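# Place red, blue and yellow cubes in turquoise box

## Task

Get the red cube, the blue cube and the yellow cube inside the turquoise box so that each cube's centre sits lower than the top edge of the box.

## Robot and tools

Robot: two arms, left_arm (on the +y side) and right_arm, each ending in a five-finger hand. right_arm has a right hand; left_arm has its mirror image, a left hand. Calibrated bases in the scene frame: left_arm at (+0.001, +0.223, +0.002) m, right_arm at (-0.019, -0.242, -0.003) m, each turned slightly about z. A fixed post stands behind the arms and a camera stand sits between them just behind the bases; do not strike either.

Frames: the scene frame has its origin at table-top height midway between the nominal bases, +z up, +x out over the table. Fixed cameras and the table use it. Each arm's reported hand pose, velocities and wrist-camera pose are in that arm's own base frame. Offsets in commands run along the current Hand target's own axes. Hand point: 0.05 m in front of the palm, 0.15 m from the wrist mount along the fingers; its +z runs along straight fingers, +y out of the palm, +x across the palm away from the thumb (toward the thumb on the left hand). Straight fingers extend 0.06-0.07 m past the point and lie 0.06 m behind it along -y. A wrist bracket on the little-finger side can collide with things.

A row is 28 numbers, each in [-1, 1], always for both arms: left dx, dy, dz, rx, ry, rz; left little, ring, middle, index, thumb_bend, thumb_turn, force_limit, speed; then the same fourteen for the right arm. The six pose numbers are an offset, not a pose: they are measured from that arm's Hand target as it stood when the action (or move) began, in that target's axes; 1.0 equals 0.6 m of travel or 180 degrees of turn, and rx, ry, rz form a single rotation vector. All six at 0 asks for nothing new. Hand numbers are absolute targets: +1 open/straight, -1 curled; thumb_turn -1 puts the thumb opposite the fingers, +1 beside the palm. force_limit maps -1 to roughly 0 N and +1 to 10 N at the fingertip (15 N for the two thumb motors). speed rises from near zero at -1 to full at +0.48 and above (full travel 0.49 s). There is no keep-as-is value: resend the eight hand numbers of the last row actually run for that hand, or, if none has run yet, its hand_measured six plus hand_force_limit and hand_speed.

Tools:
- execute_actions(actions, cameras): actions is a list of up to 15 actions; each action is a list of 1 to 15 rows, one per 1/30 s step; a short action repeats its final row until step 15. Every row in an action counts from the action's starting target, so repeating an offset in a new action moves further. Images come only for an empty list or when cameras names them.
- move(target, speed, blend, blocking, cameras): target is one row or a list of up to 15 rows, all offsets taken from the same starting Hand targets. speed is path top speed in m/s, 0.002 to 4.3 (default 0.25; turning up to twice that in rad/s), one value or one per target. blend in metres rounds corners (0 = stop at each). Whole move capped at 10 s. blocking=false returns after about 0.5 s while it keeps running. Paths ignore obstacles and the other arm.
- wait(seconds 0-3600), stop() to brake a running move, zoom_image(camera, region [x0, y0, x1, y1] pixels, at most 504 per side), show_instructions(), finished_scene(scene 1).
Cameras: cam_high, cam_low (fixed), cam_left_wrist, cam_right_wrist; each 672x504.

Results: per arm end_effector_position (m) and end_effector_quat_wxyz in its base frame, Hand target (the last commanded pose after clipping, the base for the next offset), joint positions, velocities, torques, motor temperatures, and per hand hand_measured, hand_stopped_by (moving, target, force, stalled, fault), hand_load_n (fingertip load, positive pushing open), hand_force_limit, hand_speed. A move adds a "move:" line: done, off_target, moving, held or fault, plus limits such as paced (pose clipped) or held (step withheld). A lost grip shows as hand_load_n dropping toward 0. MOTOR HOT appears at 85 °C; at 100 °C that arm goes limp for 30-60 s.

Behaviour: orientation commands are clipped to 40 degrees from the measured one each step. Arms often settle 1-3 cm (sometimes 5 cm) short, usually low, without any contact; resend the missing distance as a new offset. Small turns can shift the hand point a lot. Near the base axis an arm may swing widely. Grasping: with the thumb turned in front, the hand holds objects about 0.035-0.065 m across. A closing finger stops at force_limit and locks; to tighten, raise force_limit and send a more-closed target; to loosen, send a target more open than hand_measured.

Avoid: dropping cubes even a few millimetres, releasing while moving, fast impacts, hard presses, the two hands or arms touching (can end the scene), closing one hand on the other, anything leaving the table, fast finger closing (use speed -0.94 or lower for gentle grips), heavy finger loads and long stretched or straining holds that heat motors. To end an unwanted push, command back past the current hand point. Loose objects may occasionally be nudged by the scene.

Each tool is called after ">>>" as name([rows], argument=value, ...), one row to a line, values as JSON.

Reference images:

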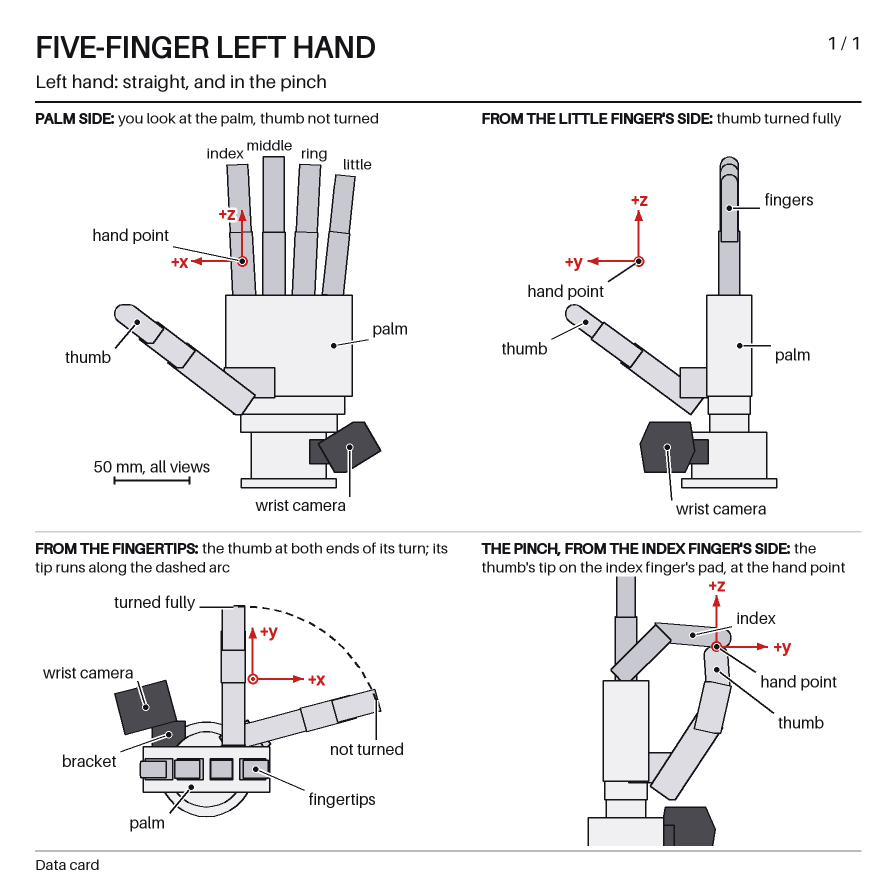

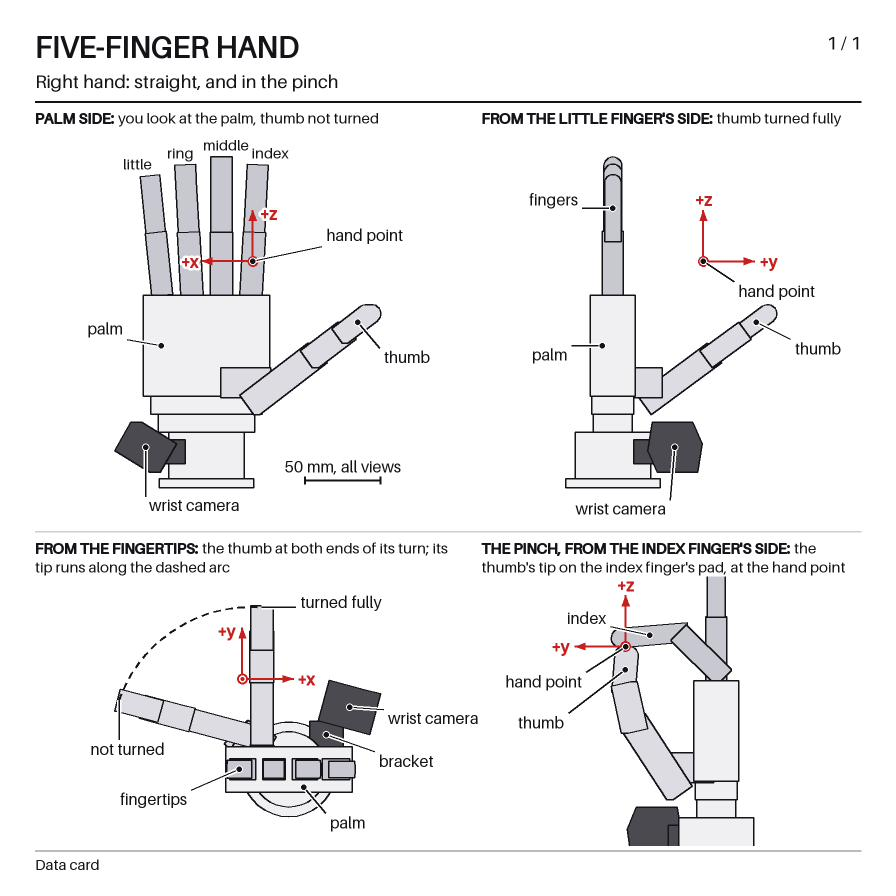

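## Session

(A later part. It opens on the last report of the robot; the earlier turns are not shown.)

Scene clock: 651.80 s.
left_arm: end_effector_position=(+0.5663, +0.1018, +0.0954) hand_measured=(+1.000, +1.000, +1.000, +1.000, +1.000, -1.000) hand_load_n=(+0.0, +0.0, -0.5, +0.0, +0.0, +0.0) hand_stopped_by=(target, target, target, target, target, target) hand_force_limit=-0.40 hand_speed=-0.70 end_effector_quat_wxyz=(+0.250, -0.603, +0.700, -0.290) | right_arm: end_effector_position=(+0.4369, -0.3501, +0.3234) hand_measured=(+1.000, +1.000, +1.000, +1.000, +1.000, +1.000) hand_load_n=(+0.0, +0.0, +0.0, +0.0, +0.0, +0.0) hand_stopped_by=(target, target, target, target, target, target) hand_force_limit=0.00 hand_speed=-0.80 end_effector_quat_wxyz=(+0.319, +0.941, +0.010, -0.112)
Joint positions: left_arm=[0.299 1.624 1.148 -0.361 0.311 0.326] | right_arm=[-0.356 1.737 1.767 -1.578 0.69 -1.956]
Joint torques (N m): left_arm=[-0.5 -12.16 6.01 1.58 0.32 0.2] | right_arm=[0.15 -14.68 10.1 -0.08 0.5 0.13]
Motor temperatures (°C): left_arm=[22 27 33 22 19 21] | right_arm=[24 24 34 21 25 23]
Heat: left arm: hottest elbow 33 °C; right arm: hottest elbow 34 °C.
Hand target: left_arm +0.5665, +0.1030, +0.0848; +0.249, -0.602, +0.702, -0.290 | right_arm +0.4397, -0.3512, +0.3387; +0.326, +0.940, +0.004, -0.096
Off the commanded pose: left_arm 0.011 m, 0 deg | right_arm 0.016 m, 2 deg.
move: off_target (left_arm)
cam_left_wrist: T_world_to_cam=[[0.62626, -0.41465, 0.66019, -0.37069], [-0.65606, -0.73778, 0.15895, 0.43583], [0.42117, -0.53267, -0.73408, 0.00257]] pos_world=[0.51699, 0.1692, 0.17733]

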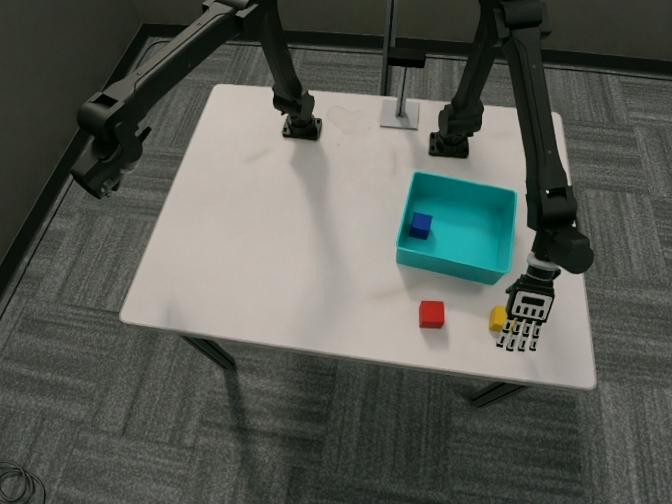

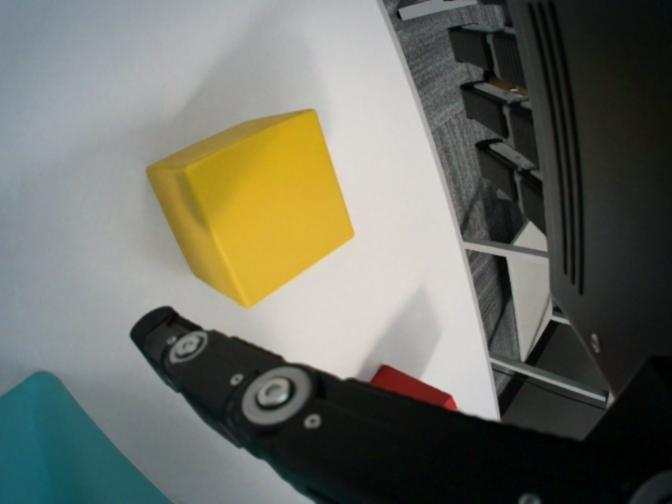

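>>> move(target=[0,0.0594,0.0584,0,0,0,1,1,1,1,1,-1,-0.4,-0.7,0,0,0,0,0,0,1,1,1,1,1,1,0,-0.8], speed=0.07, cameras=["cam_left_wrist"])

Scene clock: 661.13 s.
left_arm: end_effector_position=(+0.5674, +0.1021, +0.0464) hand_measured=(+1.000, +1.000, +1.000, +1.000, +1.000, -1.000) hand_load_n=(+0.0, +0.0, +0.0, +0.0, +0.0, +0.0) hand_stopped_by=(target, target, target, target, target, target) hand_force_limit=-0.40 hand_speed=-0.70 end_effector_quat_wxyz=(+0.251, -0.603, +0.699, -0.291) | right_arm: end_effector_position=(+0.4369, -0.3501, +0.3234) hand_measured=(+1.000, +1.000, +1.000, +1.000, +1.000, +1.000) hand_load_n=(+0.0, +0.0, +0.0, +0.0, +0.0, +0.0) hand_stopped_by=(target, target, target, target, target, target) hand_force_limit=0.00 hand_speed=-0.80 end_effector_quat_wxyz=(+0.319, +0.941, +0.010, -0.112)
Joint positions: left_arm=[0.299 1.694 1.089 -0.229 0.311 0.326] | right_arm=[-0.356 1.737 1.767 -1.578 0.69 -1.956]
Joint torques (N m): left_arm=[-0.44 -12.34 5.49 1.58 0.34 0.2] | right_arm=[0.21 -14.74 10.1 -0.09 0.5 0.12]
Heat: left arm: hottest elbow 31 °C; right arm: hottest elbow 34 °C.
Hand target: left_arm +0.5661, +0.1031, +0.0349; +0.249, -0.602, +0.702, -0.290 | right_arm +0.4397, -0.3512, +0.3387; +0.326, +0.940, +0.004, -0.096
Off the commanded pose: left_arm 0.012 m, 0 deg | right_arm 0.016 m, 2 deg.
move: off_target (left_arm)
cam_left_wrist: T_world_to_cam=[[0.62484, -0.41507, 0.66128, -0.3381], [-0.65638, -0.73791, 0.15704, 0.44485], [0.42278, -0.53218, -0.73351, -0.03461]] pos_world=[0.51789, 0.1695, 0.12833]

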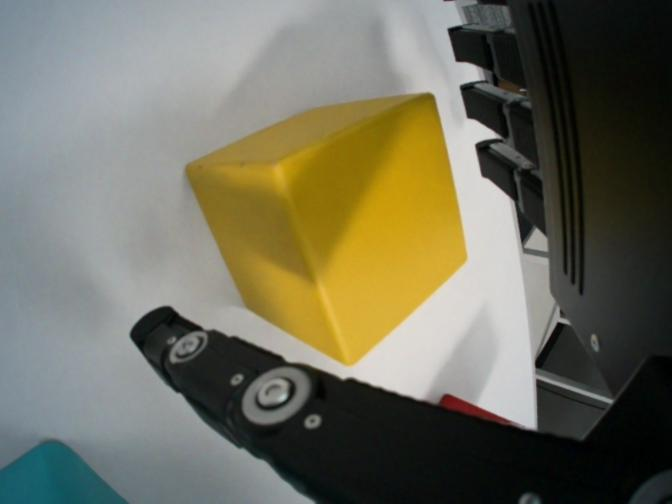

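>>> move(target=[0,0,0,0,0,0,1,1,0.5,0.5,0.5,-1,-0.4,-0.7,0,0,0,0,0,0,1,1,1,1,1,1,0,-0.8])

>>> move(target=[0,0,0,0,0,0,1,1,0.2,0.2,0.2,-1,-0.4,-0.9,0,0,0,0,0,0,1,1,1,1,1,1,0,-0.8], cameras=["cam_left_wrist"])

Scene clock: 667.27 s.
left_arm: end_effector_position=(+0.5674, +0.1021, +0.0464) hand_measured=(+1.000, +1.000, +0.500, +0.500, +0.500, -1.000) hand_load_n=(+0.0, +0.0, +0.0, +0.0, +0.0, +0.0) hand_stopped_by=(target, target, target, target, target, target) hand_force_limit=-0.40 hand_speed=-0.70 end_effector_quat_wxyz=(+0.251, -0.603, +0.699, -0.291) | right_arm: end_effector_position=(+0.4369, -0.3501, +0.3234) hand_measured=(+1.000, +1.000, +1.000, +1.000, +1.000, +1.000) hand_load_n=(+0.0, +0.0, +0.0, +0.0, +0.0, +0.0) hand_stopped_by=(target, target, target, target, target, target) hand_force_limit=0.00 hand_speed=-0.80 end_effector_quat_wxyz=(+0.319, +0.941, +0.010, -0.112)
Joint positions: left_arm=[0.299 1.694 1.089 -0.229 0.311 0.326] | right_arm=[-0.356 1.737 1.767 -1.578 0.69 -1.956]
Joint torques (N m): left_arm=[-0.38 -12.34 5.49 1.58 0.34 0.2] | right_arm=[0.15 -14.74 10.15 -0.1 0.5 0.13]
Heat: left arm: hottest elbow 31 °C; right arm: hottest elbow 34 °C.
Hand target: left_arm +0.5661, +0.1031, +0.0349; +0.249, -0.602, +0.702, -0.290 | right_arm +0.4397, -0.3512, +0.3387; +0.326, +0.940, +0.004, -0.096
Off the commanded pose: left_arm 0.012 m, 0 deg | right_arm 0.016 m, 2 deg.
move: done

Scene clock: 668.17 s.
left_arm: end_effector_position=(+0.5674, +0.1021, +0.0464) hand_measured=(+1.000, +1.000, +0.334, +0.324, +0.412, -1.000) hand_load_n=(+0.0, +0.0, +3.0, +3.0, +4.5, +0.0) hand_stopped_by=(target, target, force, force, force, target) hand_force_limit=-0.40 hand_speed=-0.90 end_effector_quat_wxyz=(+0.251, -0.603, +0.699, -0.291) | right_arm: end_effector_position=(+0.4369, -0.3501, +0.3234) hand_measured=(+1.000, +1.000, +1.000, +1.000, +1.000, +1.000) hand_load_n=(+0.0, +0.0, +0.0, +0.0, +0.0, +0.0) hand_stopped_by=(target, target, target, target, target, target) hand_force_limit=0.00 hand_speed=-0.80 end_effector_quat_wxyz=(+0.319, +0.941, +0.010, -0.112)
Joint positions: left_arm=[0.299 1.694 1.089 -0.229 0.311 0.326] | right_arm=[-0.356 1.737 1.767 -1.578 0.69 -1.956]
Joint torques (N m): left_arm=[-0.44 -12.34 5.49 1.58 0.33 0.2] | right_arm=[0.09 -14.68 10.11 -0.1 0.51 0.13]
Heat: left arm: hottest elbow 31 °C; right arm: hottest elbow 34 °C.
Hand target: left_arm +0.5661, +0.1031, +0.0349; +0.249, -0.602, +0.702, -0.290 | right_arm +0.4397, -0.3512, +0.3387; +0.326, +0.940, +0.004, -0.096
Off the commanded pose: left_arm 0.012 m, 0 deg | right_arm 0.016 m, 2 deg.
move: done
cam_left_wrist: T_world_to_cam=[[0.62484, -0.41507, 0.66128, -0.3381], [-0.65638, -0.73791, 0.15704, 0.44485], [0.42278, -0.53218, -0.73351, -0.03461]] pos_world=[0.51789, 0.1695, 0.12833]

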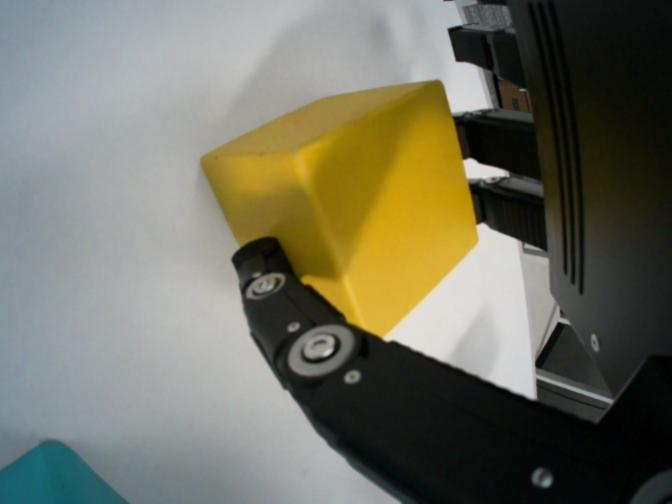

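>>> move([
  [0,-0.2357,-0.2357,0,0,0,1,1,0.2,0.2,0.2,-1,-0.4,-0.9,0,0,0,0,0,0,1,1,1,1,1,1,0,-0.8],
  [0.2963,0.0638,-0.4765,0,0.0085,0.0086,1,1,0.2,0.2,0.2,-1,-0.4,-0.9,0,0,0,0,0,0,1,1,1,1,1,1,0,-0.8],
], speed=[0.12,0.2], blend=[0.03,0], cameras=["cam_high","cam_low","cam_left_wrist"])

>>> zoom_image(camera="cam_high", region=[390, 160, 530, 300])

>>> zoom_image(camera="cam_high", region=[395, 200, 445, 250])

Scene clock: 686.40 s.
left_arm: end_effector_position=(+0.3184, -0.0349, +0.2132) hand_measured=(+1.000, +1.000, +0.334, +0.324, +0.412, -1.000) hand_load_n=(+0.0, +0.0, +3.0, +3.0, +4.5, +0.0) hand_stopped_by=(target, target, force, force, force, target) hand_force_limit=-0.40 hand_speed=-0.90 end_effector_quat_wxyz=(+0.248, -0.586, +0.713, -0.295) | right_arm: end_effector_position=(+0.4369, -0.3501, +0.3234) hand_measured=(+1.000, +1.000, +1.000, +1.000, +1.000, +1.000) hand_load_n=(+0.0, +0.0, +0.0, +0.0, +0.0, +0.0) hand_stopped_by=(target, target, target, target, target, target) hand_force_limit=0.00 hand_speed=-0.80 end_effector_quat_wxyz=(+0.319, +0.941, +0.010, -0.112)
Joint positions: left_arm=[0.056 0.767 0.776 -0.802 0.17 0.181] | right_arm=[-0.356 1.737 1.767 -1.578 0.69 -1.956]
Joint torques (N m): left_arm=[-1.38 -2.96 6.89 0.59 0 0.04] | right_arm=[0.15 -14.62 10.1 -0.09 0.52 0.13]
Heat: left arm: hottest elbow 29 °C; right arm: hottest elbow 34 °C.
Hand target: left_arm +0.3127, -0.0378, +0.2102; +0.243, -0.588, +0.713, -0.294 | right_arm +0.4397, -0.3512, +0.3387; +0.326, +0.940, +0.004, -0.096
Off the commanded pose: left_arm 0.007 m, 1 deg | right_arm 0.016 m, 2 deg.
move: done
cam_left_wrist: T_world_to_cam=[[0.60324, -0.44596, 0.66123, -0.34384], [-0.6886, -0.70953, 0.14967, 0.16699], [0.40241, -0.5456, -0.73511, 0.12636]] pos_world=[0.27155, 0.03409, 0.29524]

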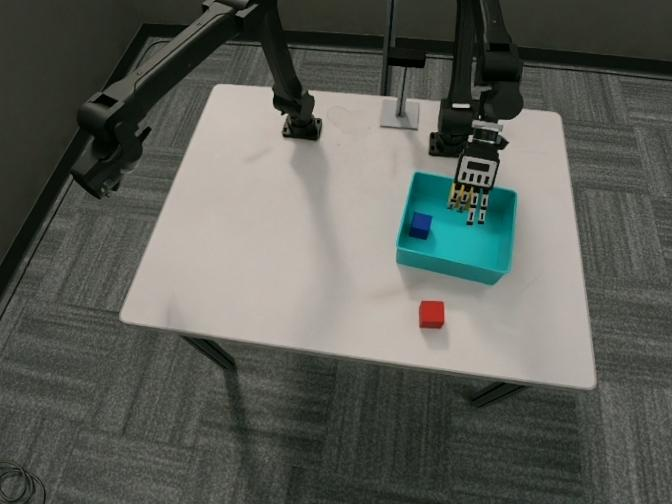

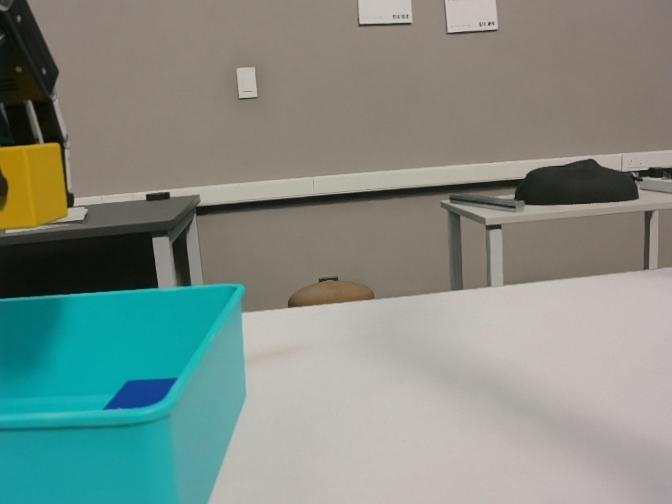

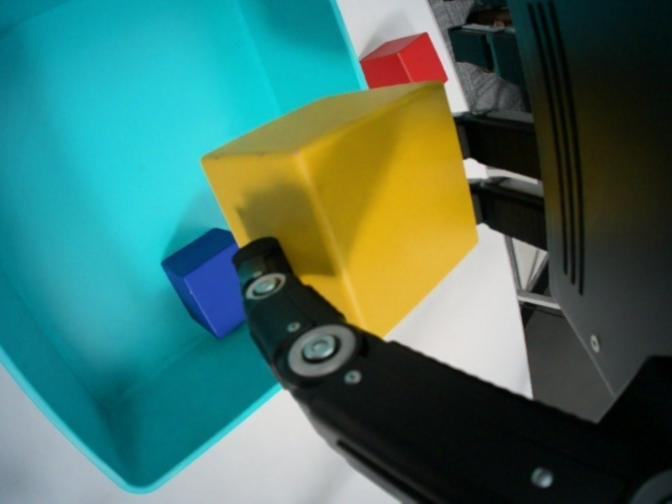

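Scaled by 3.600 from the camera's image (finer frame: 960x720).

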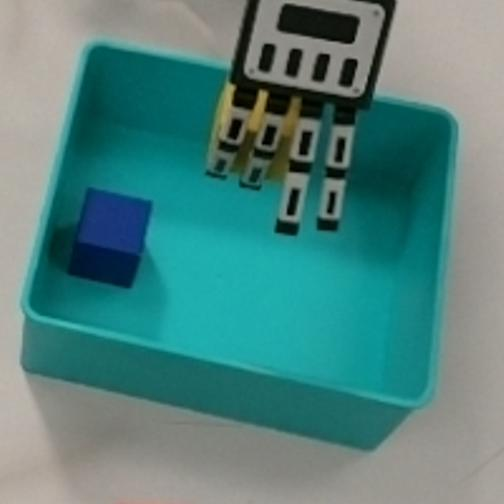

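Scaled by 10.080 from the camera's image (finer frame: 960x720).

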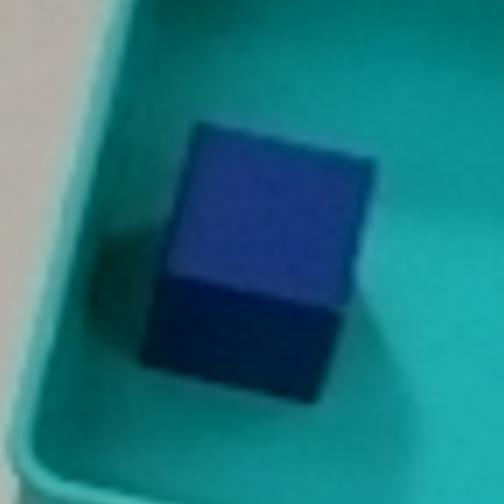

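>>> move([
  [0.0098,0.038,0.0562,0,0,0,1,1,0.2,0.2,0.2,-1,-0.4,-0.9,0,0,0,0,0,0,1,1,1,1,1,1,0,-0.8],
  [0.0098,0.1732,0.192,0,0,0,1,1,0.2,0.2,0.2,-1,-0.4,-0.9,0,0,0,0,0,0,1,1,1,1,1,1,0,-0.8],
], speed=0.1, blend=[0.01,0], cameras=["cam_high","cam_left_wrist"])

>>> zoom_image(camera="cam_high", region=[390, 160, 530, 300])

Scene clock: 709.33 s.
left_arm: end_effector_position=(+0.3171, -0.0423, +0.0581) hand_measured=(+1.000, +1.000, +0.334, +0.324, +0.412, -1.000) hand_load_n=(+0.0, +0.0, +2.5, +2.5, +4.0, +0.0) hand_stopped_by=(target, target, force, force, force, target) hand_force_limit=-0.40 hand_speed=-0.90 end_effector_quat_wxyz=(+0.242, -0.589, +0.714, -0.291) | right_arm: end_effector_position=(+0.4369, -0.3501, +0.3234) hand_measured=(+1.000, +1.000, +1.000, +1.000, +1.000, +1.000) hand_load_n=(+0.0, +0.0, +0.0, +0.0, +0.0, +0.0) hand_stopped_by=(target, target, target, target, target, target) hand_force_limit=0.00 hand_speed=-0.80 end_effector_quat_wxyz=(+0.319, +0.941, +0.010, -0.112)
Joint positions: left_arm=[0.024 0.909 0.423 -0.32 0.148 0.157] | right_arm=[-0.356 1.737 1.767 -1.578 0.69 -1.956]
Joint torques (N m): left_arm=[-1.44 -1.61 6.22 1.72 -0.02 0.04] | right_arm=[0.03 -14.56 10.1 -0.08 0.51 0.13]
Motor temperatures (°C): left_arm=[22 27 28 22 19 21] | right_arm=[23 24 34 21 24 23]
Heat: left arm: hottest elbow 28 °C; right arm: hottest elbow 34 °C.
Hand target: left_arm +0.3193, -0.0451, +0.0555; +0.243, -0.588, +0.713, -0.294 | right_arm +0.4397, -0.3512, +0.3387; +0.326, +0.940, +0.004, -0.096
Off the commanded pose: left_arm 0.004 m, 0 deg | right_arm 0.016 m, 2 deg.
move: done
cam_left_wrist: T_world_to_cam=[[0.61436, -0.44467, 0.65179, -0.24669], [-0.68548, -0.70989, 0.16181, 0.18234], [0.39075, -0.5462, -0.74093, 0.0129]] pos_world=[0.27151, 0.02679, 0.14084]

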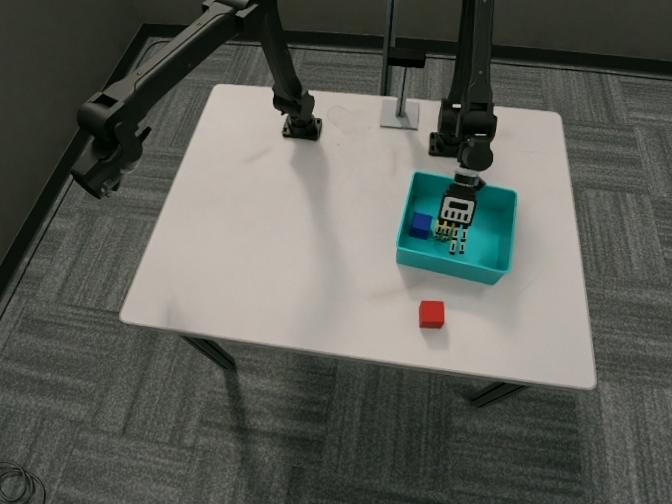

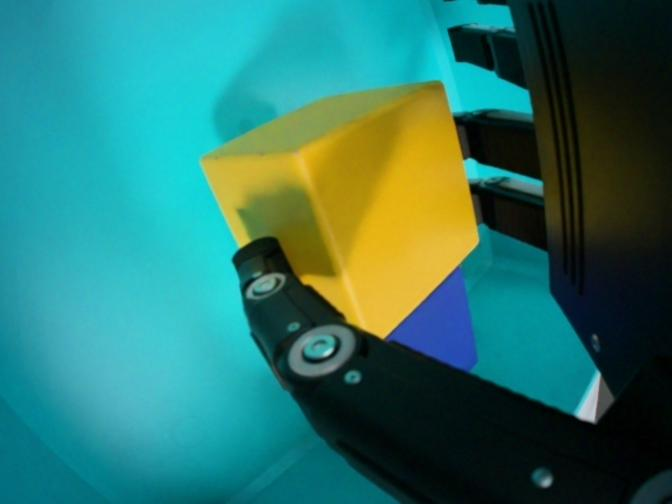

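Scaled by 3.600 from the camera's image (finer frame: 960x720).

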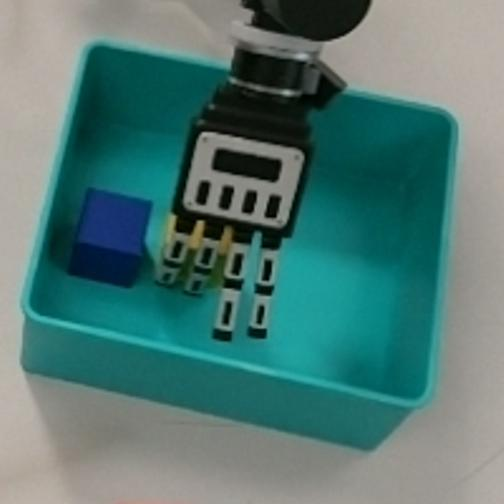

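>>> move(target=[0,0.0165,0.0165,0,0,0,1,1,0.2,0.2,0.2,-1,-0.4,-0.9,0,0,0,0,0,0,1,1,1,1,1,1,0,-0.8], speed=0.04)

>>> move(target=[0,0.0053,0.0053,0,0,0,1,1,0.2,0.2,0.2,-1,-0.4,-0.9,0,0,0,0,0,0,1,1,1,1,1,1,0,-0.8], speed=0.04, cameras=["cam_left_wrist"])

Scene clock: 716.33 s.
left_arm: end_effector_position=(+0.3174, -0.0423, +0.0441) hand_measured=(+1.000, +1.000, +0.334, +0.324, +0.412, -1.000) hand_load_n=(+0.0, +0.0, +2.5, +2.5, +4.0, +0.0) hand_stopped_by=(target, target, force, force, force, target) hand_force_limit=-0.40 hand_speed=-0.90 end_effector_quat_wxyz=(+0.242, -0.589, +0.714, -0.291) | right_arm: end_effector_position=(+0.4369, -0.3501, +0.3234) hand_measured=(+1.000, +1.000, +1.000, +1.000, +1.000, +1.000) hand_load_n=(+0.0, +0.0, +0.0, +0.0, +0.0, +0.0) hand_stopped_by=(target, target, target, target, target, target) hand_force_limit=0.00 hand_speed=-0.80 end_effector_quat_wxyz=(+0.319, +0.941, +0.010, -0.112)
Joint positions: left_arm=[0.024 0.943 0.397 -0.26 0.148 0.157] | right_arm=[-0.356 1.737 1.767 -1.578 0.69 -1.956]
Joint torques (N m): left_arm=[-1.38 -1.85 5.97 1.73 -0.01 0.06] | right_arm=[0.09 -14.8 10.11 -0.06 0.5 0.12]
Heat: left arm: hottest elbow 28 °C; right arm: hottest elbow 34 °C.
Hand target: left_arm +0.3192, -0.0450, +0.0414; +0.243, -0.588, +0.713, -0.294 | right_arm +0.4397, -0.3512, +0.3387; +0.326, +0.940, +0.004, -0.096
Off the commanded pose: left_arm 0.004 m, 0 deg | right_arm 0.016 m, 2 deg.
move: done

Scene clock: 716.93 s.
left_arm: end_effector_position=(+0.3196, -0.0423, +0.0422) hand_measured=(+1.000, +1.000, +0.334, +0.324, +0.412, -1.000) hand_load_n=(+0.0, +0.0, +3.0, +2.5, +4.0, +0.0) hand_stopped_by=(target, target, force, force, force, target) hand_force_limit=-0.40 hand_speed=-0.90 end_effector_quat_wxyz=(+0.244, -0.588, +0.713, -0.293) | right_arm: end_effector_position=(+0.4369, -0.3501, +0.3234) hand_measured=(+1.000, +1.000, +1.000, +1.000, +1.000, +1.000) hand_load_n=(+0.0, +0.0, +0.0, +0.0, -0.5, +0.0) hand_stopped_by=(target, target, target, target, target, target) hand_force_limit=0.00 hand_speed=-0.80 end_effector_quat_wxyz=(+0.319, +0.941, +0.010, -0.112)
Joint positions: left_arm=[0.024 0.952 0.392 -0.24 0.148 0.155] | right_arm=[-0.356 1.737 1.767 -1.578 0.69 -1.956]
Joint torques (N m): left_arm=[-1.38 -1.9 5.64 1.81 -0.02 0.06] | right_arm=[0.32 -14.8 10.09 -0.08 0.51 0.13]
Heat: left arm: hottest elbow 28 °C; right arm: hottest elbow 34 °C.
Hand target: left_arm +0.3192, -0.0450, +0.0369; +0.243, -0.588, +0.713, -0.294 | right_arm +0.4397, -0.3512, +0.3387; +0.326, +0.940, +0.004, -0.096
Off the commanded pose: left_arm 0.006 m, 0 deg | right_arm 0.016 m, 2 deg.
move: done
cam_left_wrist: T_world_to_cam=[[0.61032, -0.4437, 0.65624, -0.23676], [-0.68597, -0.71033, 0.1577, 0.18691], [0.39617, -0.54641, -0.73789, -0.0017]] pos_world=[0.27338, 0.02679, 0.12464]

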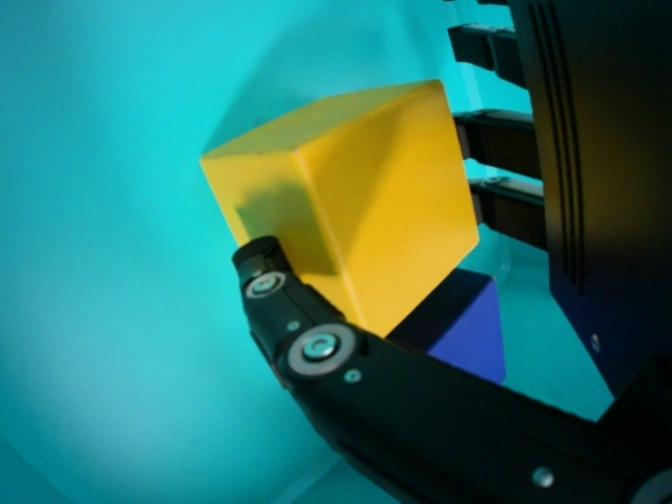

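>>> move(target=[0,0.0035,0.0035,0,0,0,1,1,0.2,0.2,0.2,-1,-0.4,-0.9,0,0,0,0,0,0,1,1,1,1,1,1,0,-0.8], speed=0.04)

>>> move([
  [0,-0.007,-0.007,0,0,0,1,1,0.2,0.2,0.2,-1,-0.4,-0.9,0,0,0,0,0,0,1,1,1,1,1,1,0,-0.8],
  [0,-0.0082,-0.0082,0,0,0,1,1,0.5,0.5,0.6,-1,-0.4,-0.85,0,0,0,0,0,0,1,1,1,1,1,1,0,-0.8],
], speed=0.04, cameras=["cam_left_wrist"])

Scene clock: 723.50 s.
left_arm: end_effector_position=(+0.3214, -0.0424, +0.0417) hand_measured=(+1.000, +1.000, +0.334, +0.324, +0.412, -1.000) hand_load_n=(+0.0, +0.0, +2.0, +2.0, +3.5, +0.0) hand_stopped_by=(target, target, force, force, force, target) hand_force_limit=-0.40 hand_speed=-0.90 end_effector_quat_wxyz=(+0.247, -0.587, +0.712, -0.295) | right_arm: end_effector_position=(+0.4369, -0.3501, +0.3234) hand_measured=(+1.000, +1.000, +1.000, +1.000, +1.000, +1.000) hand_load_n=(+0.0, +0.0, +0.0, +0.0, +0.0, +0.0) hand_stopped_by=(target, target, target, target, target, target) hand_force_limit=0.00 hand_speed=-0.80 end_effector_quat_wxyz=(+0.319, +0.941, +0.010, -0.112)
Joint positions: left_arm=[0.024 0.956 0.389 -0.225 0.148 0.154] | right_arm=[-0.356 1.737 1.767 -1.578 0.69 -1.956]
Joint torques (N m): left_arm=[-1.38 -1.55 5.48 1.68 -0.01 0.08] | right_arm=[0.21 -14.68 10.11 -0.09 0.51 0.12]
Heat: left arm: hottest elbow 28 °C; right arm: hottest elbow 34 °C.
Hand target: left_arm +0.3192, -0.0450, +0.0340; +0.243, -0.588, +0.713, -0.294 | right_arm +0.4397, -0.3512, +0.3387; +0.326, +0.940, +0.004, -0.096
Off the commanded pose: left_arm 0.008 m, 0 deg | right_arm 0.016 m, 2 deg.
move: done

Scene clock: 725.27 s.
left_arm: end_effector_position=(+0.3214, -0.0424, +0.0416) hand_measured=(+1.000, +1.000, +0.500, +0.500, +0.600, -1.000) hand_load_n=(+0.0, +0.0, +0.0, +0.0, +0.0, +0.0) hand_stopped_by=(target, target, target, target, target, target) hand_force_limit=-0.40 hand_speed=-0.85 end_effector_quat_wxyz=(+0.247, -0.587, +0.712, -0.295) | right_arm: end_effector_position=(+0.4369, -0.3501, +0.3234) hand_measured=(+1.000, +1.000, +1.000, +1.000, +1.000, +1.000) hand_load_n=(+0.0, +0.0, +0.0, +0.0, +0.0, +0.0) hand_stopped_by=(target, target, target, target, target, target) hand_force_limit=0.00 hand_speed=-0.80 end_effector_quat_wxyz=(+0.319, +0.941, +0.010, -0.112)
Joint positions: left_arm=[0.024 0.957 0.389 -0.225 0.148 0.154] | right_arm=[-0.356 1.737 1.767 -1.578 0.69 -1.956]
Joint torques (N m): left_arm=[-1.38 -3.02 6.35 0.66 -0.02 0.08] | right_arm=[0.15 -14.62 10.13 -0.1 0.51 0.12]
Heat: left arm: hottest shoulder 27 °C; right arm: hottest elbow 34 °C.
Hand target: left_arm +0.3192, -0.0450, +0.0408; +0.243, -0.588, +0.713, -0.294 | right_arm +0.4397, -0.3512, +0.3387; +0.326, +0.940, +0.004, -0.096
Off the commanded pose: left_arm 0.004 m, 0 deg | right_arm 0.016 m, 2 deg.
move: done
cam_left_wrist: T_world_to_cam=[[0.60571, -0.4428, 0.66109, -0.23622], [-0.68655, -0.71081, 0.15294, 0.18856], [0.4022, -0.54651, -0.73455, -0.00502]] pos_world=[0.27456, 0.02669, 0.12364]

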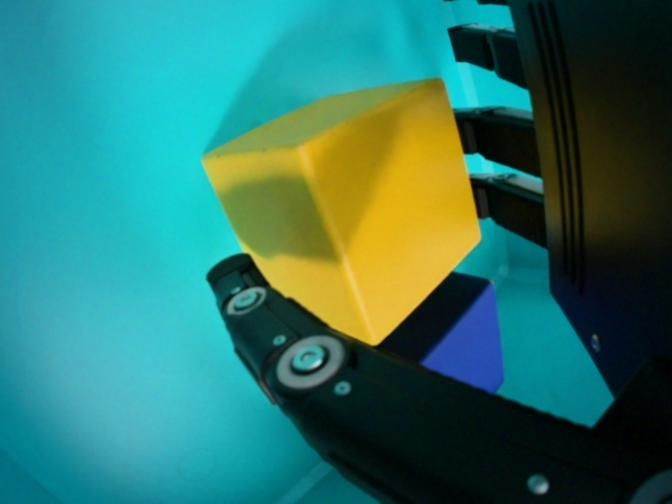

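>>> move(target=[0,0,0,0,0,0,1,1,1,1,1,-1,-0.4,-0.7,0,0,0,0,0,0,1,1,1,1,1,1,0,-0.8])

>>> move(target=[0,-0.0823,-0.0355,0,0,0,1,1,1,1,1,-1,-0.4,-0.7,0,0,0,0,0,0,1,1,1,1,1,1,0,-0.8], speed=0.08, cameras=["cam_left_wrist"])

Scene clock: 736.17 s.
left_arm: end_effector_position=(+0.3214, -0.0424, +0.0416) hand_measured=(+1.000, +1.000, +1.000, +1.000, +1.000, -1.000) hand_load_n=(+0.0, +0.0, +0.0, +0.0, +0.0, +0.0) hand_stopped_by=(target, target, target, target, target, target) hand_force_limit=-0.40 hand_speed=-0.70 end_effector_quat_wxyz=(+0.247, -0.587, +0.712, -0.295) | right_arm: end_effector_position=(+0.4369, -0.3501, +0.3234) hand_measured=(+1.000, +1.000, +1.000, +1.000, +1.000, +1.000) hand_load_n=(+0.0, +0.5, +0.0, +0.0, +0.0, +0.0) hand_stopped_by=(target, target, target, target, target, target) hand_force_limit=0.00 hand_speed=-0.80 end_effector_quat_wxyz=(+0.319, +0.941, +0.010, -0.112)
Joint positions: left_arm=[0.024 0.957 0.389 -0.225 0.148 0.154] | right_arm=[-0.356 1.737 1.767 -1.578 0.69 -1.956]
Joint torques (N m): left_arm=[-1.38 -2.96 6.35 0.68 -0.02 0.08] | right_arm=[0.03 -14.62 10.13 -0.12 0.52 0.12]
Heat: left arm: hottest elbow 27 °C; right arm: hottest elbow 34 °C.
Hand target: left_arm +0.3192, -0.0450, +0.0408; +0.243, -0.588, +0.713, -0.294 | right_arm +0.4397, -0.3512, +0.3387; +0.326, +0.940, +0.004, -0.096
Off the commanded pose: left_arm 0.004 m, 0 deg | right_arm 0.016 m, 2 deg.
move: done

Scene clock: 737.50 s.
left_arm: end_effector_position=(+0.3215, -0.0463, +0.0659) hand_measured=(+1.000, +1.000, +1.000, +1.000, +1.000, -1.000) hand_load_n=(+0.0, +0.0, +0.0, +0.0, +0.0, +0.0) hand_stopped_by=(target, target, target, target, target, target) hand_force_limit=-0.40 hand_speed=-0.70 end_effector_quat_wxyz=(+0.228, -0.594, +0.718, -0.280) | right_arm: end_effector_position=(+0.4369, -0.3501, +0.3234) hand_measured=(+1.000, +1.000, +1.000, +1.000, +1.000, +1.000) hand_load_n=(+0.0, +0.0, +0.0, +0.0, +0.0, +0.0) hand_stopped_by=(target, target, target, target, target, target) hand_force_limit=0.00 hand_speed=-0.80 end_effector_quat_wxyz=(+0.319, +0.941, +0.010, -0.112)
Joint positions: left_arm=[0.008 0.935 0.472 -0.379 0.137 0.144] | right_arm=[-0.356 1.737 1.767 -1.578 0.69 -1.956]
Joint torques (N m): left_arm=[-1.38 -3.78 10.18 0.42 -0.04 0.06] | right_arm=[0.03 -14.74 10.11 -0.09 0.51 0.12]
Heat: left arm: hottest elbow 27 °C; right arm: hottest elbow 34 °C.
Hand target: left_arm +0.3387, -0.0489, +0.0907; +0.243, -0.588, +0.713, -0.294 | right_arm +0.4397, -0.3512, +0.3387; +0.326, +0.940, +0.004, -0.096
Off the commanded pose: left_arm 0.030 m, 3 deg | right_arm 0.016 m, 2 deg.
move: off_target (left_arm)
cam_left_wrist: T_world_to_cam=[[0.63814, -0.44349, 0.62936, -0.26246], [-0.67879, -0.70984, 0.18806, 0.1774], [0.36335, -0.54721, -0.75401, 0.02442]] pos_world=[0.27903, 0.02289, 0.15024]

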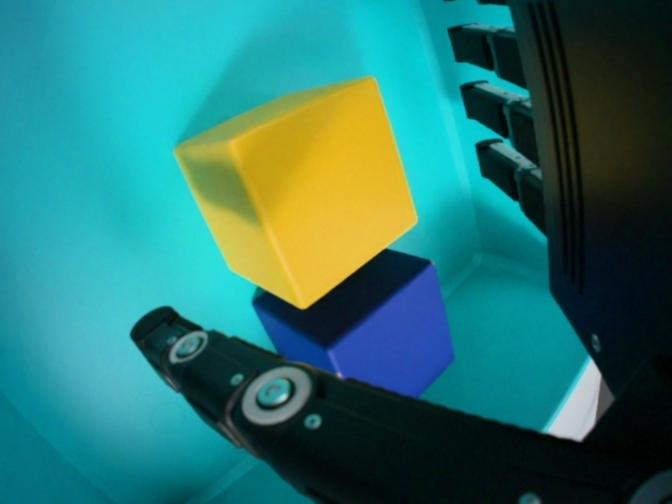

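>>> move([
  [0,-0.1763,-0.177,0,0,0,1,1,1,1,1,-1,-0.4,-0.7,0,0,0,0,0,0,1,1,1,1,1,1,0,-0.8],
  [-0.0385,-0.3352,0.2177,0,-0.0521,-0.0523,1,1,1,1,1,-1,-0.4,-0.7,0,0,0,0,0,0,1,1,1,1,1,1,0,-0.8],
], speed=[0.12,0.2], blend=[0.03,0])

Scene clock: 752.53 s.
left_arm: end_effector_position=(+0.5479, -0.0642, +0.1216) hand_measured=(+1.000, +1.000, +1.000, +1.000, +1.000, -1.000) hand_load_n=(+0.0, +0.0, +0.0, +0.0, +0.0, +0.0) hand_stopped_by=(target, target, target, target, target, target) hand_force_limit=-0.40 hand_speed=-0.70 end_effector_quat_wxyz=(-0.260, +0.672, -0.648, +0.244) | right_arm: end_effector_position=(+0.4369, -0.3501, +0.3234) hand_measured=(+1.000, +1.000, +1.000, +1.000, +1.000, +1.000) hand_load_n=(+0.0, +0.0, +0.0, +0.0, +0.0, +0.0) hand_stopped_by=(target, target, target, target, target, target) hand_force_limit=0.00 hand_speed=-0.80 end_effector_quat_wxyz=(+0.319, +0.941, +0.010, -0.112)
Joint positions: left_arm=[-0.082 1.502 1.097 -0.44 -0.089 -0.085] | right_arm=[-0.356 1.737 1.767 -1.578 0.69 -1.956]
Joint torques (N m): left_arm=[-1.38 -10.64 10.52 1.57 -0.19 0.06] | right_arm=[0.03 -14.62 10.14 -0.06 0.51 0.13]
Heat: left arm: hottest elbow 28 °C; right arm: hottest elbow 34 °C.
Hand target: left_arm +0.5734, -0.0708, +0.1401; -0.275, +0.667, -0.640, +0.264 | right_arm +0.4397, -0.3512, +0.3387; +0.326, +0.940, +0.004, -0.096
Off the commanded pose: left_arm 0.032 m, 3 deg | right_arm 0.016 m, 2 deg.
move: off_target (left_arm)

>>> move(target=[0,0.0648,0.0648,0,0,0,1,1,1,1,1,-1,-0.4,-0.7,0,0,0,0,0,0,1,1,1,1,1,1,0,-0.8], speed=0.1, cameras=["cam_high","cam_left_wrist"])

>>> zoom_image(camera="cam_high", region=[380, 200, 540, 360])

Scene clock: 758.37 s.
left_arm: end_effector_position=(+0.5731, -0.0661, +0.0953) hand_measured=(+1.000, +1.000, +1.000, +1.000, +1.000, -1.000) hand_load_n=(+0.0, +0.0, +0.0, +0.0, +0.0, +0.0) hand_stopped_by=(target, target, target, target, target, target) hand_force_limit=-0.40 hand_speed=-0.70 end_effector_quat_wxyz=(-0.278, +0.666, -0.640, +0.264) | right_arm: end_effector_position=(+0.4369, -0.3501, +0.3234) hand_measured=(+1.000, +1.000, +1.000, +1.000, +1.000, +1.000) hand_load_n=(+0.0, +0.0, +0.0, +0.0, -0.5, +0.0) hand_stopped_by=(target, target, target, target, target, target) hand_force_limit=0.00 hand_speed=-0.80 end_effector_quat_wxyz=(+0.319, +0.941, +0.010, -0.112)
Joint positions: left_arm=[-0.082 1.572 1.077 -0.293 -0.09 -0.085] | right_arm=[-0.356 1.737 1.767 -1.578 0.69 -1.956]
Joint torques (N m): left_arm=[-1.32 -11.34 6 1.66 -0.19 0.06] | right_arm=[0.21 -14.8 10.14 -0.08 0.51 0.12]
Heat: left arm: hottest elbow 29 °C; right arm: hottest elbow 35 °C.
Hand target: left_arm +0.5734, -0.0707, +0.0852; -0.276, +0.667, -0.640, +0.264 | right_arm +0.4397, -0.3512, +0.3387; +0.326, +0.940, +0.004, -0.096
Off the commanded pose: left_arm 0.011 m, 0 deg | right_arm 0.016 m, 2 deg.
move: off_target (left_arm)
cam_left_wrist: T_world_to_cam=[[0.69266, -0.29188, 0.65957, -0.47439], [-0.50556, -0.84869, 0.15536, 0.22322], [0.51442, -0.44106, -0.73542, -0.13703]] pos_world=[0.51193, -0.00946, 0.17744]

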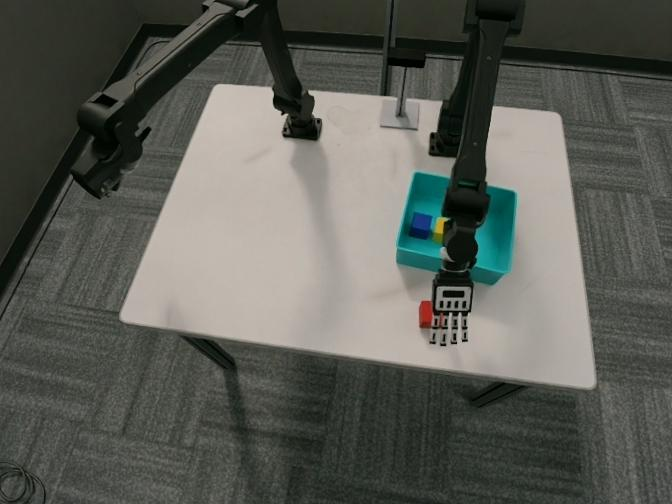

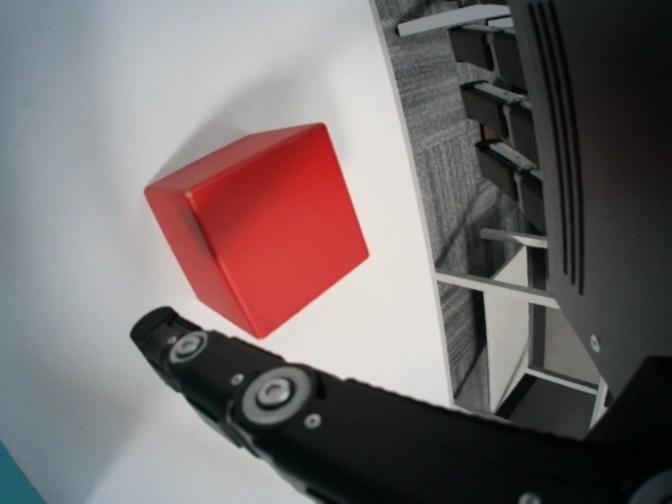

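Scaled by 3.150 from the camera's image (finer frame: 960x720).

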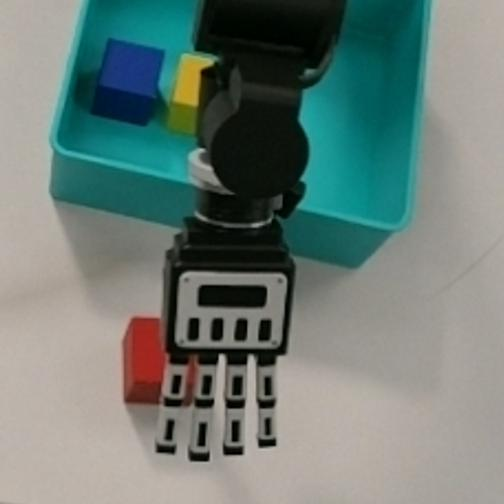

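>>> move(target=[0.0142,0.0118,0.0118,0,0,0,1,1,1,1,1,-1,-0.4,-0.7,0,0,0,0,0,0,1,1,1,1,1,1,0,-0.8], speed=0.1, cameras=["cam_left_wrist"])

Scene clock: 789.10 s.
left_arm: end_effector_position=(+0.5740, -0.0760, +0.0864) hand_measured=(+1.000, +1.000, +1.000, +1.000, +1.000, -1.000) hand_load_n=(+0.0, +0.0, +0.0, +0.0, +0.0, +0.0) hand_stopped_by=(target, target, target, target, target, target) hand_force_limit=-0.40 hand_speed=-0.70 end_effector_quat_wxyz=(-0.278, +0.665, -0.641, +0.266) | right_arm: end_effector_position=(+0.4369, -0.3501, +0.3234) hand_measured=(+1.000, +1.000, +1.000, +1.000, +1.000, +1.000) hand_load_n=(+0.0, +0.0, +0.0, +0.0, +0.0, +0.0) hand_stopped_by=(target, target, target, target, target, target) hand_force_limit=0.00 hand_speed=-0.80 end_effector_quat_wxyz=(+0.319, +0.941, +0.010, -0.112)
Joint positions: left_arm=[-0.102 1.587 1.068 -0.267 -0.102 -0.097] | right_arm=[-0.356 1.737 1.767 -1.578 0.69 -1.956]
Joint torques (N m): left_arm=[-1.2 -11.34 5.86 1.65 -0.2 0.07] | right_arm=[0.15 -14.68 10.11 -0.09 0.51 0.12]
Heat: left arm: hottest elbow 29 °C; right arm: hottest elbow 35 °C.
Hand target: left_arm +0.5739, -0.0792, +0.0753; -0.276, +0.667, -0.640, +0.264 | right_arm +0.4397, -0.3512, +0.3387; +0.326, +0.940, +0.004, -0.096
Off the commanded pose: left_arm 0.012 m, 0 deg | right_arm 0.016 m, 2 deg.
move: off_target (left_arm)
cam_left_wrist: T_world_to_cam=[[0.69035, -0.29393, 0.66107, -0.47102], [-0.50832, -0.84726, 0.15412, 0.21849], [0.51481, -0.44243, -0.73432, -0.1488]] pos_world=[0.51283, -0.01916, 0.16844]

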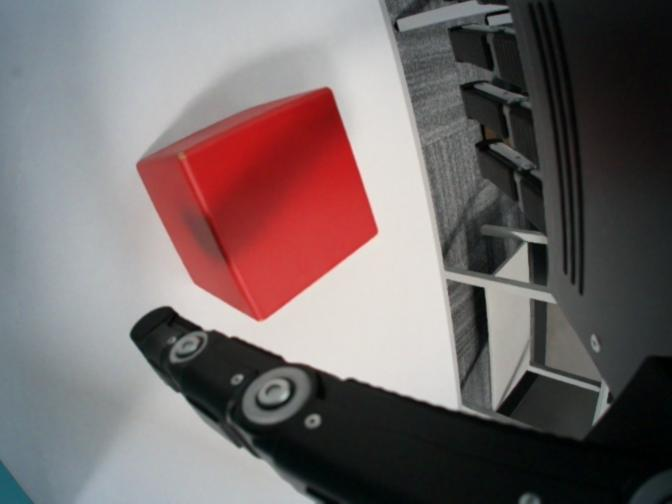

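>>> move(target=[-0.0017,0.0471,0.0471,0,0,0,1,1,1,1,1,-1,-0.4,-0.7,0,0,0,0,0,0,1,1,1,1,1,1,0,-0.8], speed=0.07)

>>> move(target=[0,0,0,0,0,0,1,1,0.5,0.5,0.5,-1,-0.4,-0.7,0,0,0,0,0,0,1,1,1,1,1,1,0,-0.8], cameras=["cam_left_wrist"])

Scene clock: 796.73 s.
left_arm: end_effector_position=(+0.5744, -0.0761, +0.0456) hand_measured=(+1.000, +1.000, +1.000, +1.000, +1.000, -1.000) hand_load_n=(+0.0, +0.0, +0.0, +0.0, +0.0, +0.0) hand_stopped_by=(target, target, target, target, target, target) hand_force_limit=-0.40 hand_speed=-0.70 end_effector_quat_wxyz=(-0.278, +0.665, -0.641, +0.265) | right_arm: end_effector_position=(+0.4369, -0.3501, +0.3234) hand_measured=(+1.000, +1.000, +1.000, +1.000, +1.000, +1.000) hand_load_n=(+0.0, +0.0, +0.0, +0.0, +0.0, +0.0) hand_stopped_by=(target, target, target, target, target, target) hand_force_limit=0.00 hand_speed=-0.80 end_effector_quat_wxyz=(+0.319, +0.941, +0.010, -0.112)
Joint positions: left_arm=[-0.102 1.65 1.021 -0.159 -0.102 -0.098] | right_arm=[-0.356 1.737 1.767 -1.578 0.69 -1.956]
Joint torques (N m): left_arm=[-0.97 -11.69 5.45 1.66 -0.14 0.07] | right_arm=[0.21 -14.8 10.13 -0.09 0.52 0.13]
Heat: left arm: hottest elbow 28 °C; right arm: hottest elbow 35 °C.
Hand target: left_arm +0.5736, -0.0782, +0.0353; -0.276, +0.667, -0.640, +0.264 | right_arm +0.4397, -0.3512, +0.3387; +0.326, +0.940, +0.004, -0.096
Off the commanded pose: left_arm 0.011 m, 0 deg | right_arm 0.016 m, 2 deg.
move: off_target (left_arm)

Scene clock: 798.17 s.
left_arm: end_effector_position=(+0.5744, -0.0761, +0.0456) hand_measured=(+1.000, +1.000, +0.500, +0.500, +0.500, -1.000) hand_load_n=(+0.0, +0.0, +0.0, +0.0, +0.0, +0.5) hand_stopped_by=(target, target, target, target, target, target) hand_force_limit=-0.40 hand_speed=-0.70 end_effector_quat_wxyz=(-0.278, +0.665, -0.641, +0.265) | right_arm: end_effector_position=(+0.4369, -0.3501, +0.3234) hand_measured=(+1.000, +1.000, +1.000, +1.000, +1.000, +1.000) hand_load_n=(+0.0, +0.0, +0.0, +0.0, +0.0, +0.0) hand_stopped_by=(target, target, target, target, target, target) hand_force_limit=0.00 hand_speed=-0.80 end_effector_quat_wxyz=(+0.319, +0.941, +0.010, -0.112)
Joint positions: left_arm=[-0.102 1.65 1.021 -0.159 -0.102 -0.098] | right_arm=[-0.356 1.737 1.767 -1.578 0.69 -1.956]
Joint torques (N m): left_arm=[-0.97 -11.75 5.48 1.68 -0.14 0.08] | right_arm=[0.03 -14.62 10.07 -0.08 0.5 0.11]
Heat: left arm: hottest elbow 28 °C; right arm: hottest elbow 35 °C.
Hand target: left_arm +0.5736, -0.0782, +0.0353; -0.276, +0.667, -0.640, +0.264 | right_arm +0.4397, -0.3512, +0.3387; +0.326, +0.940, +0.004, -0.096
Off the commanded pose: left_arm 0.011 m, 0 deg | right_arm 0.016 m, 2 deg.
move: done
cam_left_wrist: T_world_to_cam=[[0.6914, -0.29367, 0.66009, -0.44483], [-0.5079, -0.84735, 0.15502, 0.22462], [0.51381, -0.44244, -0.73502, -0.17846]] pos_world=[0.51334, -0.01926, 0.12764]

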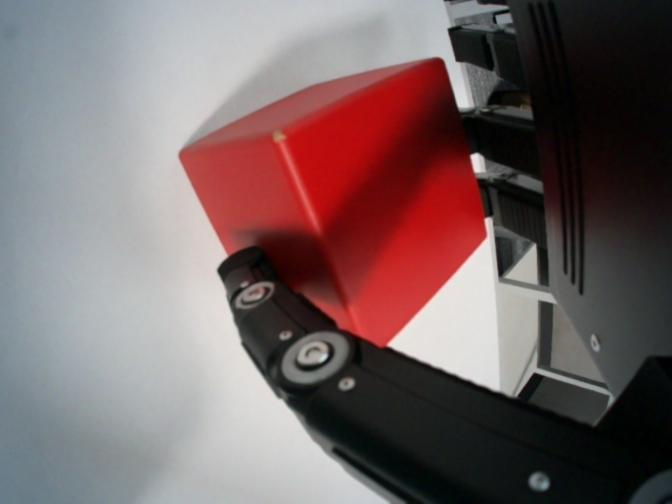

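>>> move(target=[0,0,0,0,0,0,1,1,0.2,0.2,0.2,-1,-0.4,-0.9,0,0,0,0,0,0,1,1,1,1,1,1,0,-0.8], cameras=["cam_left_wrist"])

Scene clock: 801.87 s.
left_arm: end_effector_position=(+0.5744, -0.0761, +0.0456) hand_measured=(+1.000, +1.000, +0.362, +0.362, +0.434, -1.000) hand_load_n=(+0.0, +0.0, +4.0, +3.0, +5.5, +0.0) hand_stopped_by=(target, target, force, force, force, target) hand_force_limit=-0.40 hand_speed=-0.90 end_effector_quat_wxyz=(-0.278, +0.665, -0.641, +0.265) | right_arm: end_effector_position=(+0.4369, -0.3501, +0.3234) hand_measured=(+1.000, +1.000, +1.000, +1.000, +1.000, +1.000) hand_load_n=(+0.0, +0.0, +0.0, +0.0, +0.0, +0.0) hand_stopped_by=(target, target, target, target, target, target) hand_force_limit=0.00 hand_speed=-0.80 end_effector_quat_wxyz=(+0.319, +0.941, +0.010, -0.112)
Joint positions: left_arm=[-0.102 1.65 1.021 -0.159 -0.102 -0.098] | right_arm=[-0.356 1.737 1.767 -1.578 0.69 -1.956]
Joint torques (N m): left_arm=[-0.97 -11.69 5.48 1.66 -0.14 0.08] | right_arm=[0.21 -14.56 10.13 -0.08 0.52 0.12]
Heat: left arm: hottest elbow 28 °C; right arm: hottest elbow 35 °C.
Hand target: left_arm +0.5736, -0.0782, +0.0353; -0.276, +0.667, -0.640, +0.264 | right_arm +0.4397, -0.3512, +0.3387; +0.326, +0.940, +0.004, -0.096
Off the commanded pose: left_arm 0.011 m, 0 deg | right_arm 0.016 m, 2 deg.
move: done
cam_left_wrist: T_world_to_cam=[[0.6914, -0.29367, 0.66009, -0.44483], [-0.5079, -0.84735, 0.15502, 0.22462], [0.51381, -0.44244, -0.73502, -0.17846]] pos_world=[0.51334, -0.01926, 0.12764]

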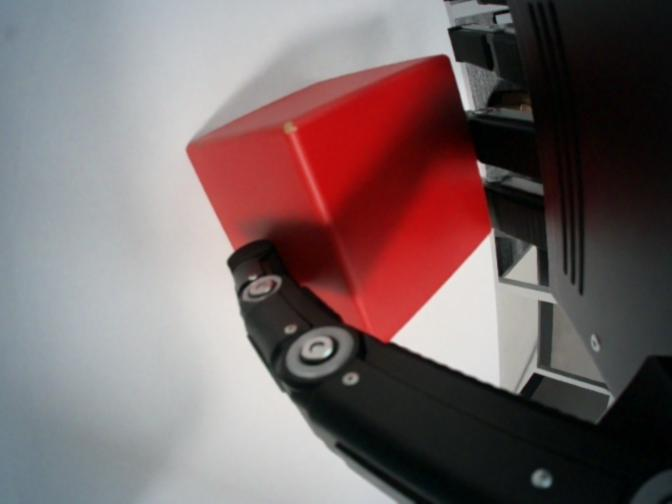

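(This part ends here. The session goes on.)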